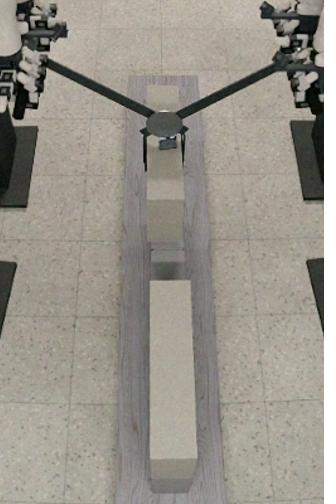

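Request:
move:
  arm1: {"joints": {"joint1_rad": 0.6142, "joint2_rad": 0.472, "joint4_rad": 1.8176, "joint6_rad": 0.8521, "joint7_rad": 0.6029}, "min_time_s": 2.3}
  arm2: {"joints": {"joint1_rad": -0.5552, "joint2_rad": 0.5799, "joint4_rad": 2.0247, "joint6_rad": 0.537, "joint7_rad": -0.4718}, "min_time_s": 2.3}
  arm3: {"joints": {"joint1_rad": -0.7425, "joint2_rad": 0.6612, "joint4_rad": 1.7817, "joint6_rad": 0.6988, "joint7_rad": -0.7326}, "min_time_s": 2.3}
  arm4: {"joints": {"joint1_rad": 0.4431, "joint2_rad": 0.4012, "joint4_rad": 2.0275, "joint6_rad": 0.7129, "joint7_rad": 0.3708}, "min_time_s": 2.3}

Request:
move:
  arm1: {"joints": {"joint1_rad": 0.7093, "joint2_rad": 0.5366, "joint4_rad": 1.6991, "joint6_rad": 0.9059, "joint7_rad": 0.698}, "min_time_s": 2.3}
  arm2: {"joints": {"joint1_rad": -0.4286, "joint2_rad": 0.5559, "joint4_rad": 2.0834, "joint6_rad": 0.5023, "joint7_rad": -0.3452}, "min_time_s": 2.3}
  arm3: {"joints": {"joint1_rad": -0.822, "joint2_rad": 0.7183, "joint4_rad": 1.653, "joint6_rad": 0.7703, "joint7_rad": -0.8121}, "min_time_s": 2.3}
  arm4: {"joints": {"joint1_rad": 0.3034, "joint2_rad": 0.3681, "joint4_rad": 2.0867, "joint6_rad": 0.6868, "joint7_rad": 0.2311}, "min_time_s": 2.3}
  cameras: ["cam_low", "cam_high"]

Request:
zoom_image:
  camera: "cam_high"
  region: [380, 220, 520, 380]

Request:
zoom_image:
  camera: "cam_low"
  region: [430, 230, 530, 400]

Scene clock: 534.50 s.
Joint torques (N m): arm1=[3.03 -17.22 3.28 -4.02 0.33 3.1 -0.19] | arm2=[-0.34 -42.68 0.18 -13.54 -0.67 -1.58 -0.47] | arm3=[-0.23 -27.12 2.62 -9.41 0.92 0.89 -0.06] | arm4=[-2.16 -27.25 1.29 -9.46 0.64 2.47 0.92]
Motor temperatures (°C): arm1=[32 31 26 30 36 35 37] | arm2=[30 43 28 32 37 33 45] | arm3=[30 37 24 30 30 38 34] | arm4=[28 42 24 33 34 39 35]
Flange force (N): arm1=[1.3 9.4 9.1] | arm2=[2.2 9.9 65.0] | arm3=[-0.9 -0.1 23.8] | arm4=[-6.3 7.0 42.0]
move: arm1 done; arm2 done; arm3 done; arm4 done
Joint velocities: within noise
arm1.joint_positions: joint1_rad=+0.614 joint2_rad=+0.472 joint3_rad=+0.000 joint4_rad=+1.818 joint5_rad=+0.000 joint6_rad=+0.852 joint7_rad=+0.603 hand_index_mcp=-0.473 hand_index_abd=-0.008 hand_index_pip=-0.749 hand_index_dip=+0.009 hand_middle_mcp=-0.448 hand_middle_abd=-0.002 hand_middle_pip=-0.746 hand_middle_dip=+0.009 hand_ring_mcp=-0.433 hand_ring_abd=-0.003 hand_ring_pip=-0.764 hand_ring_dip=+0.015 hand_thumb_cmc=+0.716 hand_thumb_axl=-0.393 hand_thumb_mcp=-0.784 hand_thumb_ipl=+0.168 hand_current_limit=+0.750 hand_speed=-0.600
arm1.joint_status: all done
arm1.hand_state: blocked,goal,blocked,goal,blocked,goal,blocked,goal,blocked,goal,blocked,goal,goal,goal,goal,goal
arm1.index_mcp_current_ma: 108
arm1.index_abd_current_ma: -7
arm1.index_pip_current_ma: 110
arm1.index_dip_current_ma: 10
arm1.middle_mcp_current_ma: 196
arm1.middle_abd_current_ma: -1
arm1.middle_pip_current_ma: 119
arm1.middle_dip_current_ma: 9
arm1.ring_mcp_current_ma: 257
arm1.ring_abd_current_ma: -2
arm1.ring_pip_current_ma: 67
arm1.ring_dip_current_ma: 20
arm1.thumb_cmc_current_ma: 1
arm1.thumb_axl_current_ma: 9
arm1.thumb_mcp_current_ma: 2
arm1.thumb_ipl_current_ma: 0
arm1.hand_goal_index_mcp: -0.520
arm1.hand_goal_index_abd: 0.000
arm1.hand_goal_index_pip: -0.800
arm1.hand_goal_index_dip: 0.000
arm1.hand_goal_middle_mcp: -0.520
arm1.hand_goal_middle_abd: 0.000
arm1.hand_goal_middle_pip: -0.800
arm1.hand_goal_middle_dip: 0.000
arm1.hand_goal_ring_mcp: -0.520
arm1.hand_goal_ring_abd: 0.000
arm1.hand_goal_ring_pip: -0.800
arm1.hand_goal_ring_dip: 0.000
arm1.hand_goal_thumb_cmc: 0.714
arm1.hand_goal_thumb_axl: -0.400
arm1.hand_goal_thumb_mcp: -0.786
arm1.hand_goal_thumb_ipl: 0.168
arm1.hand: x=-0.0558 y=-0.3071 z=+0.8549 quat_wxyz=(+0.000, +0.000, +1.000, +0.003) (m; scene frame)
arm2.joint_positions: joint1_rad=-0.555 joint2_rad=+0.580 joint3_rad=+0.000 joint4_rad=+2.025 joint5_rad=+0.000 joint6_rad=+0.537 joint7_rad=-0.472 hand_index_mcp=-0.398 hand_index_abd=-0.001 hand_index_pip=-0.783 hand_index_dip=+0.005 hand_middle_mcp=-0.388 hand_middle_abd=-0.004 hand_middle_pip=-0.795 hand_middle_dip=+0.003 hand_ring_mcp=-0.409 hand_ring_abd=+0.000 hand_ring_pip=-0.785 hand_ring_dip=+0.009 hand_thumb_cmc=+0.716 hand_thumb_axl=+0.678 hand_thumb_mcp=+0.224 hand_thumb_ipl=+0.169 hand_current_limit=+0.750 hand_speed=-0.600
arm2.joint_status: all done
arm2.hand_state: blocked,goal,goal,goal,blocked,goal,goal,goal,blocked,goal,goal,goal,goal,goal,goal,goal
arm2.index_mcp_current_ma: 333
arm2.index_abd_current_ma: 0
arm2.index_pip_current_ma: 11
arm2.index_dip_current_ma: 1
arm2.middle_mcp_current_ma: 379
arm2.middle_abd_current_ma: -1
arm2.middle_pip_current_ma: 1
arm2.middle_dip_current_ma: 1
arm2.ring_mcp_current_ma: 280
arm2.ring_abd_current_ma: 0
arm2.ring_pip_current_ma: 9
arm2.ring_dip_current_ma: 4
arm2.thumb_cmc_current_ma: 0
arm2.thumb_axl_current_ma: 0
arm2.thumb_mcp_current_ma: -1
arm2.thumb_ipl_current_ma: 0
arm2.hand_goal_index_mcp: -0.520
arm2.hand_goal_index_abd: 0.000
arm2.hand_goal_index_pip: -0.800
arm2.hand_goal_index_dip: 0.000
arm2.hand_goal_middle_mcp: -0.520
arm2.hand_goal_middle_abd: 0.000
arm2.hand_goal_middle_pip: -0.800
arm2.hand_goal_middle_dip: 0.000
arm2.hand_goal_ring_mcp: -0.520
arm2.hand_goal_ring_abd: 0.000
arm2.hand_goal_ring_pip: -0.800
arm2.hand_goal_ring_dip: 0.000
arm2.hand_goal_thumb_cmc: 0.714
arm2.hand_goal_thumb_axl: 0.678
arm2.hand_goal_thumb_mcp: 0.226
arm2.hand_goal_thumb_ipl: 0.168
arm2.hand: x=+0.1630 y=-0.3039 z=+0.8641 quat_wxyz=(+0.000, +0.000, +1.000, -0.006) (m; scene frame)
arm3.joint_positions: joint1_rad=-0.742 joint2_rad=+0.661 joint3_rad=+0.000 joint4_rad=+1.782 joint5_rad=+0.000 joint6_rad=+0.699 joint7_rad=-0.733 hand_index_mcp=-0.388 hand_index_abd=+0.007 hand_index_pip=-0.656 hand_index_dip=+0.048 hand_middle_mcp=-0.441 hand_middle_abd=+0.001 hand_middle_pip=-0.667 hand_middle_dip=+0.083 hand_ring_mcp=-0.497 hand_ring_abd=+0.000 hand_ring_pip=-0.667 hand_ring_dip=+0.153 hand_thumb_cmc=+0.715 hand_thumb_axl=+0.677 hand_thumb_mcp=+0.224 hand_thumb_ipl=+0.168 hand_current_limit=+0.750 hand_speed=-0.600
arm3.joint_status: all done
arm3.hand_state: blocked,goal,goal,goal,blocked,goal,goal,goal,blocked,goal,goal,goal,goal,goal,goal,goal
arm3.index_mcp_current_ma: 481
arm3.index_abd_current_ma: 7
arm3.index_pip_current_ma: 4
arm3.index_dip_current_ma: -2
arm3.middle_mcp_current_ma: 246
arm3.middle_abd_current_ma: 1
arm3.middle_pip_current_ma: 3
arm3.middle_dip_current_ma: 2
arm3.ring_mcp_current_ma: 46
arm3.ring_abd_current_ma: 0
arm3.ring_pip_current_ma: 3
arm3.ring_dip_current_ma: 2
arm3.thumb_cmc_current_ma: 0
arm3.thumb_axl_current_ma: 0
arm3.thumb_mcp_current_ma: -3
arm3.thumb_ipl_current_ma: 0
arm3.hand_goal_index_mcp: -0.520
arm3.hand_goal_index_abd: 0.000
arm3.hand_goal_index_pip: -0.660
arm3.hand_goal_index_dip: 0.050
arm3.hand_goal_middle_mcp: -0.520
arm3.hand_goal_middle_abd: 0.000
arm3.hand_goal_middle_pip: -0.670
arm3.hand_goal_middle_dip: 0.080
arm3.hand_goal_ring_mcp: -0.520
arm3.hand_goal_ring_abd: 0.000
arm3.hand_goal_ring_pip: -0.670
arm3.hand_goal_ring_dip: 0.150
arm3.hand_goal_thumb_cmc: 0.714
arm3.hand_goal_thumb_axl: 0.678
arm3.hand_goal_thumb_mcp: 0.226
arm3.hand_goal_thumb_ipl: 0.168
arm3.hand: x=-0.1020 y=+0.2962 z=+0.8424 quat_wxyz=(-0.001, +1.000, +0.000, +0.002) (m; scene frame)
arm4.joint_positions: joint1_rad=+0.443 joint2_rad=+0.401 joint3_rad=+0.000 joint4_rad=+2.028 joint5_rad=+0.000 joint6_rad=+0.713 joint7_rad=+0.371 hand_index_mcp=-0.347 hand_index_abd=-0.004 hand_index_pip=-0.797 hand_index_dip=+0.002 hand_middle_mcp=-0.360 hand_middle_abd=-0.004 hand_middle_pip=-0.775 hand_middle_dip=+0.009 hand_ring_mcp=-0.416 hand_ring_abd=-0.001 hand_ring_pip=-0.754 hand_ring_dip=+0.019 hand_thumb_cmc=+0.717 hand_thumb_axl=-0.391 hand_thumb_mcp=-0.784 hand_thumb_ipl=+0.170 hand_current_limit=+0.780 hand_speed=-0.600
arm4.joint_status: all done
arm4.hand_state: blocked,goal,goal,goal,blocked,goal,blocked,goal,blocked,goal,blocked,goal,goal,goal,goal,goal
arm4.index_mcp_current_ma: 490
arm4.index_abd_current_ma: -7
arm4.index_pip_current_ma: 6
arm4.index_dip_current_ma: 4
arm4.middle_mcp_current_ma: 489
arm4.middle_abd_current_ma: -8
arm4.middle_pip_current_ma: 78
arm4.middle_dip_current_ma: 24
arm4.ring_mcp_current_ma: 448
arm4.ring_abd_current_ma: -1
arm4.ring_pip_current_ma: 157
arm4.ring_dip_current_ma: 56
arm4.thumb_cmc_current_ma: 6
arm4.thumb_axl_current_ma: 30
arm4.thumb_mcp_current_ma: 5
arm4.thumb_ipl_current_ma: 6
arm4.hand_goal_index_mcp: -0.520
arm4.hand_goal_index_abd: 0.000
arm4.hand_goal_index_pip: -0.800
arm4.hand_goal_index_dip: 0.000
arm4.hand_goal_middle_mcp: -0.520
arm4.hand_goal_middle_abd: 0.000
arm4.hand_goal_middle_pip: -0.800
arm4.hand_goal_middle_dip: 0.000
arm4.hand_goal_ring_mcp: -0.520
arm4.hand_goal_ring_abd: 0.000
arm4.hand_goal_ring_pip: -0.800
arm4.hand_goal_ring_dip: 0.000
arm4.hand_goal_thumb_cmc: 0.714
arm4.hand_goal_thumb_axl: -0.400
arm4.hand_goal_thumb_mcp: -0.786
arm4.hand_goal_thumb_ipl: 0.168
arm4.hand: x=+0.1169 y=+0.2997 z=+0.8566 quat_wxyz=(+0.002, +1.000, +0.000, +0.001) (m; scene frame)
pictures: none

Scene clock: 537.10 s.
Joint torques (N m): arm1=[4.46 -18.1 4.4 -6.91 0.73 1.6 -0.12] | arm2=[-2.89 -41.22 -2.91 -11.78 -1.54 -1.04 -0.31] | arm3=[-0.72 -29.57 2.31 -12.2 1.14 -0.12 0.14] | arm4=[-1.49 -25.75 1.96 -8.05 1.09 3.03 0.92]
Motor temperatures (°C): arm1=[32 31 26 30 36 35 37] | arm2=[30 43 28 32 37 33 45] | arm3=[30 37 24 30 30 38 34] | arm4=[28 42 24 33 34 39 35]
Flange force (N): arm1=[7.8 5.7 6.8] | arm2=[-4.6 14.4 66.9] | arm3=[-4.5 -3.1 23.3] | arm4=[-4.2 10.4 42.8]
move: arm1 done; arm2 done; arm3 done; arm4 done
Joint velocities: within noise
arm1.joint_positions: joint1_rad=+0.709 joint2_rad=+0.537 joint3_rad=+0.000 joint4_rad=+1.699 joint5_rad=+0.000 joint6_rad=+0.906 joint7_rad=+0.698 hand_index_mcp=-0.475 hand_index_abd=-0.008 hand_index_pip=-0.748 hand_index_dip=+0.011 hand_middle_mcp=-0.448 hand_middle_abd=-0.002 hand_middle_pip=-0.746 hand_middle_dip=+0.009 hand_ring_mcp=-0.433 hand_ring_abd=-0.002 hand_ring_pip=-0.764 hand_ring_dip=+0.015 hand_thumb_cmc=+0.716 hand_thumb_axl=-0.393 hand_thumb_mcp=-0.784 hand_thumb_ipl=+0.168 hand_current_limit=+0.750 hand_speed=-0.600
arm1.joint_status: all done
arm1.hand_state: blocked,goal,blocked,goal,blocked,goal,blocked,goal,blocked,goal,blocked,goal,goal,goal,goal,goal
arm1.index_mcp_current_ma: 100
arm1.index_abd_current_ma: -7
arm1.index_pip_current_ma: 113
arm1.index_dip_current_ma: 12
arm1.middle_mcp_current_ma: 196
arm1.middle_abd_current_ma: -1
arm1.middle_pip_current_ma: 119
arm1.middle_dip_current_ma: 9
arm1.ring_mcp_current_ma: 257
arm1.ring_abd_current_ma: -1
arm1.ring_pip_current_ma: 67
arm1.ring_dip_current_ma: 20
arm1.thumb_cmc_current_ma: 1
arm1.thumb_axl_current_ma: 9
arm1.thumb_mcp_current_ma: 2
arm1.thumb_ipl_current_ma: 0
arm1.hand_goal_index_mcp: -0.520
arm1.hand_goal_index_abd: 0.000
arm1.hand_goal_index_pip: -0.800
arm1.hand_goal_index_dip: 0.000
arm1.hand_goal_middle_mcp: -0.520
arm1.hand_goal_middle_abd: 0.000
arm1.hand_goal_middle_pip: -0.800
arm1.hand_goal_middle_dip: 0.000
arm1.hand_goal_ring_mcp: -0.520
arm1.hand_goal_ring_abd: 0.000
arm1.hand_goal_ring_pip: -0.800
arm1.hand_goal_ring_dip: 0.000
arm1.hand_goal_thumb_cmc: 0.714
arm1.hand_goal_thumb_axl: -0.400
arm1.hand_goal_thumb_mcp: -0.786
arm1.hand_goal_thumb_ipl: 0.168
arm1.hand: x=-0.0026 y=-0.3071 z=+0.8549 quat_wxyz=(+0.000, +0.000, +1.000, +0.003) (m; scene frame)
arm2.joint_positions: joint1_rad=-0.429 joint2_rad=+0.556 joint3_rad=+0.000 joint4_rad=+2.083 joint5_rad=+0.000 joint6_rad=+0.502 joint7_rad=-0.345 hand_index_mcp=-0.398 hand_index_abd=-0.001 hand_index_pip=-0.782 hand_index_dip=+0.005 hand_middle_mcp=-0.385 hand_middle_abd=-0.006 hand_middle_pip=-0.795 hand_middle_dip=+0.003 hand_ring_mcp=-0.404 hand_ring_abd=-0.001 hand_ring_pip=-0.789 hand_ring_dip=+0.007 hand_thumb_cmc=+0.716 hand_thumb_axl=+0.678 hand_thumb_mcp=+0.224 hand_thumb_ipl=+0.169 hand_current_limit=+0.750 hand_speed=-0.600
arm2.joint_status: all done
arm2.hand_state: blocked,goal,goal,goal,blocked,goal,goal,goal,blocked,goal,goal,goal,goal,goal,goal,goal
arm2.index_mcp_current_ma: 333
arm2.index_abd_current_ma: 0
arm2.index_pip_current_ma: 12
arm2.index_dip_current_ma: 1
arm2.middle_mcp_current_ma: 392
arm2.middle_abd_current_ma: -1
arm2.middle_pip_current_ma: 1
arm2.middle_dip_current_ma: 1
arm2.ring_mcp_current_ma: 305
arm2.ring_abd_current_ma: 0
arm2.ring_pip_current_ma: 5
arm2.ring_dip_current_ma: 2
arm2.thumb_cmc_current_ma: 0
arm2.thumb_axl_current_ma: 0
arm2.thumb_mcp_current_ma: -1
arm2.thumb_ipl_current_ma: 0
arm2.hand_goal_index_mcp: -0.520
arm2.hand_goal_index_abd: 0.000
arm2.hand_goal_index_pip: -0.800
arm2.hand_goal_index_dip: 0.000
arm2.hand_goal_middle_mcp: -0.520
arm2.hand_goal_middle_abd: 0.000
arm2.hand_goal_middle_pip: -0.800
arm2.hand_goal_middle_dip: 0.000
arm2.hand_goal_ring_mcp: -0.520
arm2.hand_goal_ring_abd: 0.000
arm2.hand_goal_ring_pip: -0.800
arm2.hand_goal_ring_dip: 0.000
arm2.hand_goal_thumb_cmc: 0.714
arm2.hand_goal_thumb_axl: 0.678
arm2.hand_goal_thumb_mcp: 0.226
arm2.hand_goal_thumb_ipl: 0.168
arm2.hand: x=+0.2158 y=-0.3041 z=+0.8641 quat_wxyz=(+0.000, +0.000, +1.000, -0.006) (m; scene frame)
arm3.joint_positions: joint1_rad=-0.822 joint2_rad=+0.718 joint3_rad=+0.000 joint4_rad=+1.653 joint5_rad=+0.000 joint6_rad=+0.770 joint7_rad=-0.812 hand_index_mcp=-0.388 hand_index_abd=+0.008 hand_index_pip=-0.656 hand_index_dip=+0.048 hand_middle_mcp=-0.443 hand_middle_abd=+0.001 hand_middle_pip=-0.667 hand_middle_dip=+0.083 hand_ring_mcp=-0.500 hand_ring_abd=+0.000 hand_ring_pip=-0.667 hand_ring_dip=+0.153 hand_thumb_cmc=+0.715 hand_thumb_axl=+0.677 hand_thumb_mcp=+0.224 hand_thumb_ipl=+0.168 hand_current_limit=+0.750 hand_speed=-0.600
arm3.joint_status: all done
arm3.hand_state: blocked,goal,goal,goal,blocked,goal,goal,goal,blocked,goal,goal,goal,goal,goal,goal,goal
arm3.index_mcp_current_ma: 481
arm3.index_abd_current_ma: 8
arm3.index_pip_current_ma: 4
arm3.index_dip_current_ma: -2
arm3.middle_mcp_current_ma: 235
arm3.middle_abd_current_ma: 0
arm3.middle_pip_current_ma: 3
arm3.middle_dip_current_ma: 2
arm3.ring_mcp_current_ma: 38
arm3.ring_abd_current_ma: 0
arm3.ring_pip_current_ma: 3
arm3.ring_dip_current_ma: 2
arm3.thumb_cmc_current_ma: 0
arm3.thumb_axl_current_ma: 0
arm3.thumb_mcp_current_ma: -3
arm3.thumb_ipl_current_ma: 0
arm3.hand_goal_index_mcp: -0.520
arm3.hand_goal_index_abd: 0.000
arm3.hand_goal_index_pip: -0.660
arm3.hand_goal_index_dip: 0.050
arm3.hand_goal_middle_mcp: -0.520
arm3.hand_goal_middle_abd: 0.000
arm3.hand_goal_middle_pip: -0.670
arm3.hand_goal_middle_dip: 0.080
arm3.hand_goal_ring_mcp: -0.520
arm3.hand_goal_ring_abd: 0.000
arm3.hand_goal_ring_pip: -0.670
arm3.hand_goal_ring_dip: 0.150
arm3.hand_goal_thumb_cmc: 0.714
arm3.hand_goal_thumb_axl: 0.678
arm3.hand_goal_thumb_mcp: 0.226
arm3.hand_goal_thumb_ipl: 0.168
arm3.hand: x=-0.0488 y=+0.2960 z=+0.8424 quat_wxyz=(-0.001, +1.000, +0.000, +0.002) (m; scene frame)
arm4.joint_positions: joint1_rad=+0.303 joint2_rad=+0.368 joint3_rad=+0.000 joint4_rad=+2.087 joint5_rad=+0.000 joint6_rad=+0.687 joint7_rad=+0.231 hand_index_mcp=-0.343 hand_index_abd=-0.003 hand_index_pip=-0.797 hand_index_dip=+0.002 hand_middle_mcp=-0.360 hand_middle_abd=-0.004 hand_middle_pip=-0.774 hand_middle_dip=+0.009 hand_ring_mcp=-0.416 hand_ring_abd=-0.001 hand_ring_pip=-0.753 hand_ring_dip=+0.019 hand_thumb_cmc=+0.717 hand_thumb_axl=-0.391 hand_thumb_mcp=-0.784 hand_thumb_ipl=+0.170 hand_current_limit=+0.780 hand_speed=-0.600
arm4.joint_status: all done
arm4.hand_state: blocked,goal,goal,goal,blocked,goal,blocked,goal,blocked,goal,blocked,goal,goal,goal,goal,goal
arm4.index_mcp_current_ma: 490
arm4.index_abd_current_ma: -6
arm4.index_pip_current_ma: 6
arm4.index_dip_current_ma: 4
arm4.middle_mcp_current_ma: 489
arm4.middle_abd_current_ma: -8
arm4.middle_pip_current_ma: 79
arm4.middle_dip_current_ma: 24
arm4.ring_mcp_current_ma: 448
arm4.ring_abd_current_ma: -1
arm4.ring_pip_current_ma: 164
arm4.ring_dip_current_ma: 57
arm4.thumb_cmc_current_ma: 6
arm4.thumb_axl_current_ma: 30
arm4.thumb_mcp_current_ma: 5
arm4.thumb_ipl_current_ma: 6
arm4.hand_goal_index_mcp: -0.520
arm4.hand_goal_index_abd: 0.000
arm4.hand_goal_index_pip: -0.800
arm4.hand_goal_index_dip: 0.000
arm4.hand_goal_middle_mcp: -0.520
arm4.hand_goal_middle_abd: 0.000
arm4.hand_goal_middle_pip: -0.800
arm4.hand_goal_middle_dip: 0.000
arm4.hand_goal_ring_mcp: -0.520
arm4.hand_goal_ring_abd: 0.000
arm4.hand_goal_ring_pip: -0.800
arm4.hand_goal_ring_dip: 0.000
arm4.hand_goal_thumb_cmc: 0.714
arm4.hand_goal_thumb_axl: -0.400
arm4.hand_goal_thumb_mcp: -0.786
arm4.hand_goal_thumb_ipl: 0.168
arm4.hand: x=+0.1696 y=+0.2997 z=+0.8566 quat_wxyz=(+0.002, +1.000, +0.000, +0.001) (m; scene frame)
pictures: cam_high, cam_low

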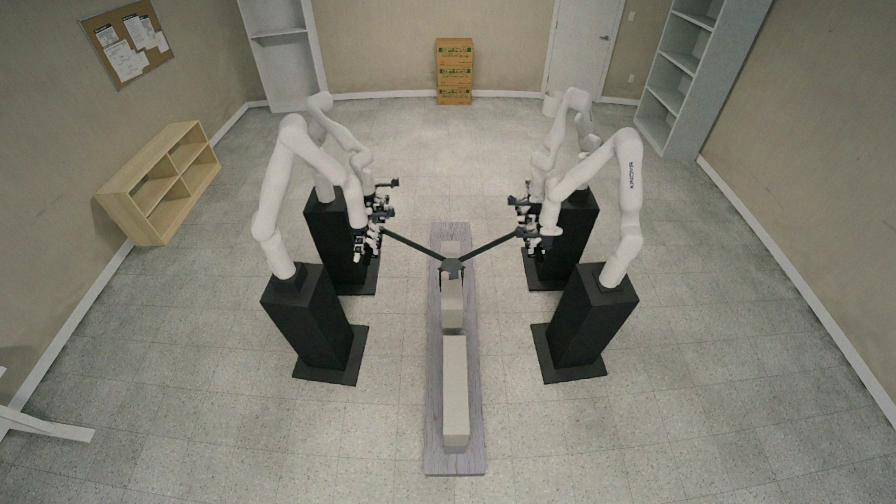

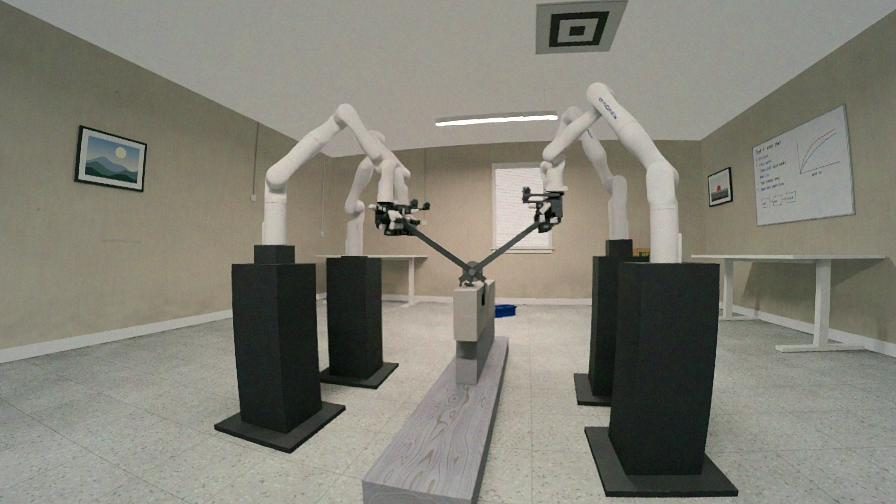

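Scaled by 3.150 from the camera's 896x504 image, which has a finer 1280x720 frame.

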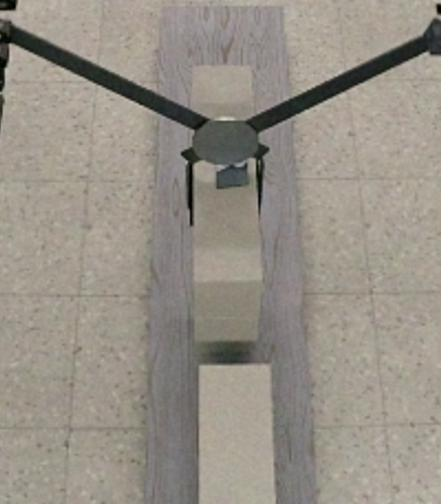

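Scaled by 2.965 from the camera's 896x504 image, which has a finer 1280x720 frame.

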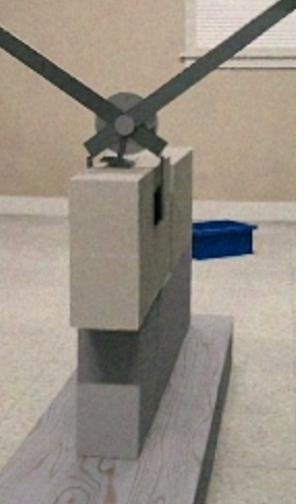

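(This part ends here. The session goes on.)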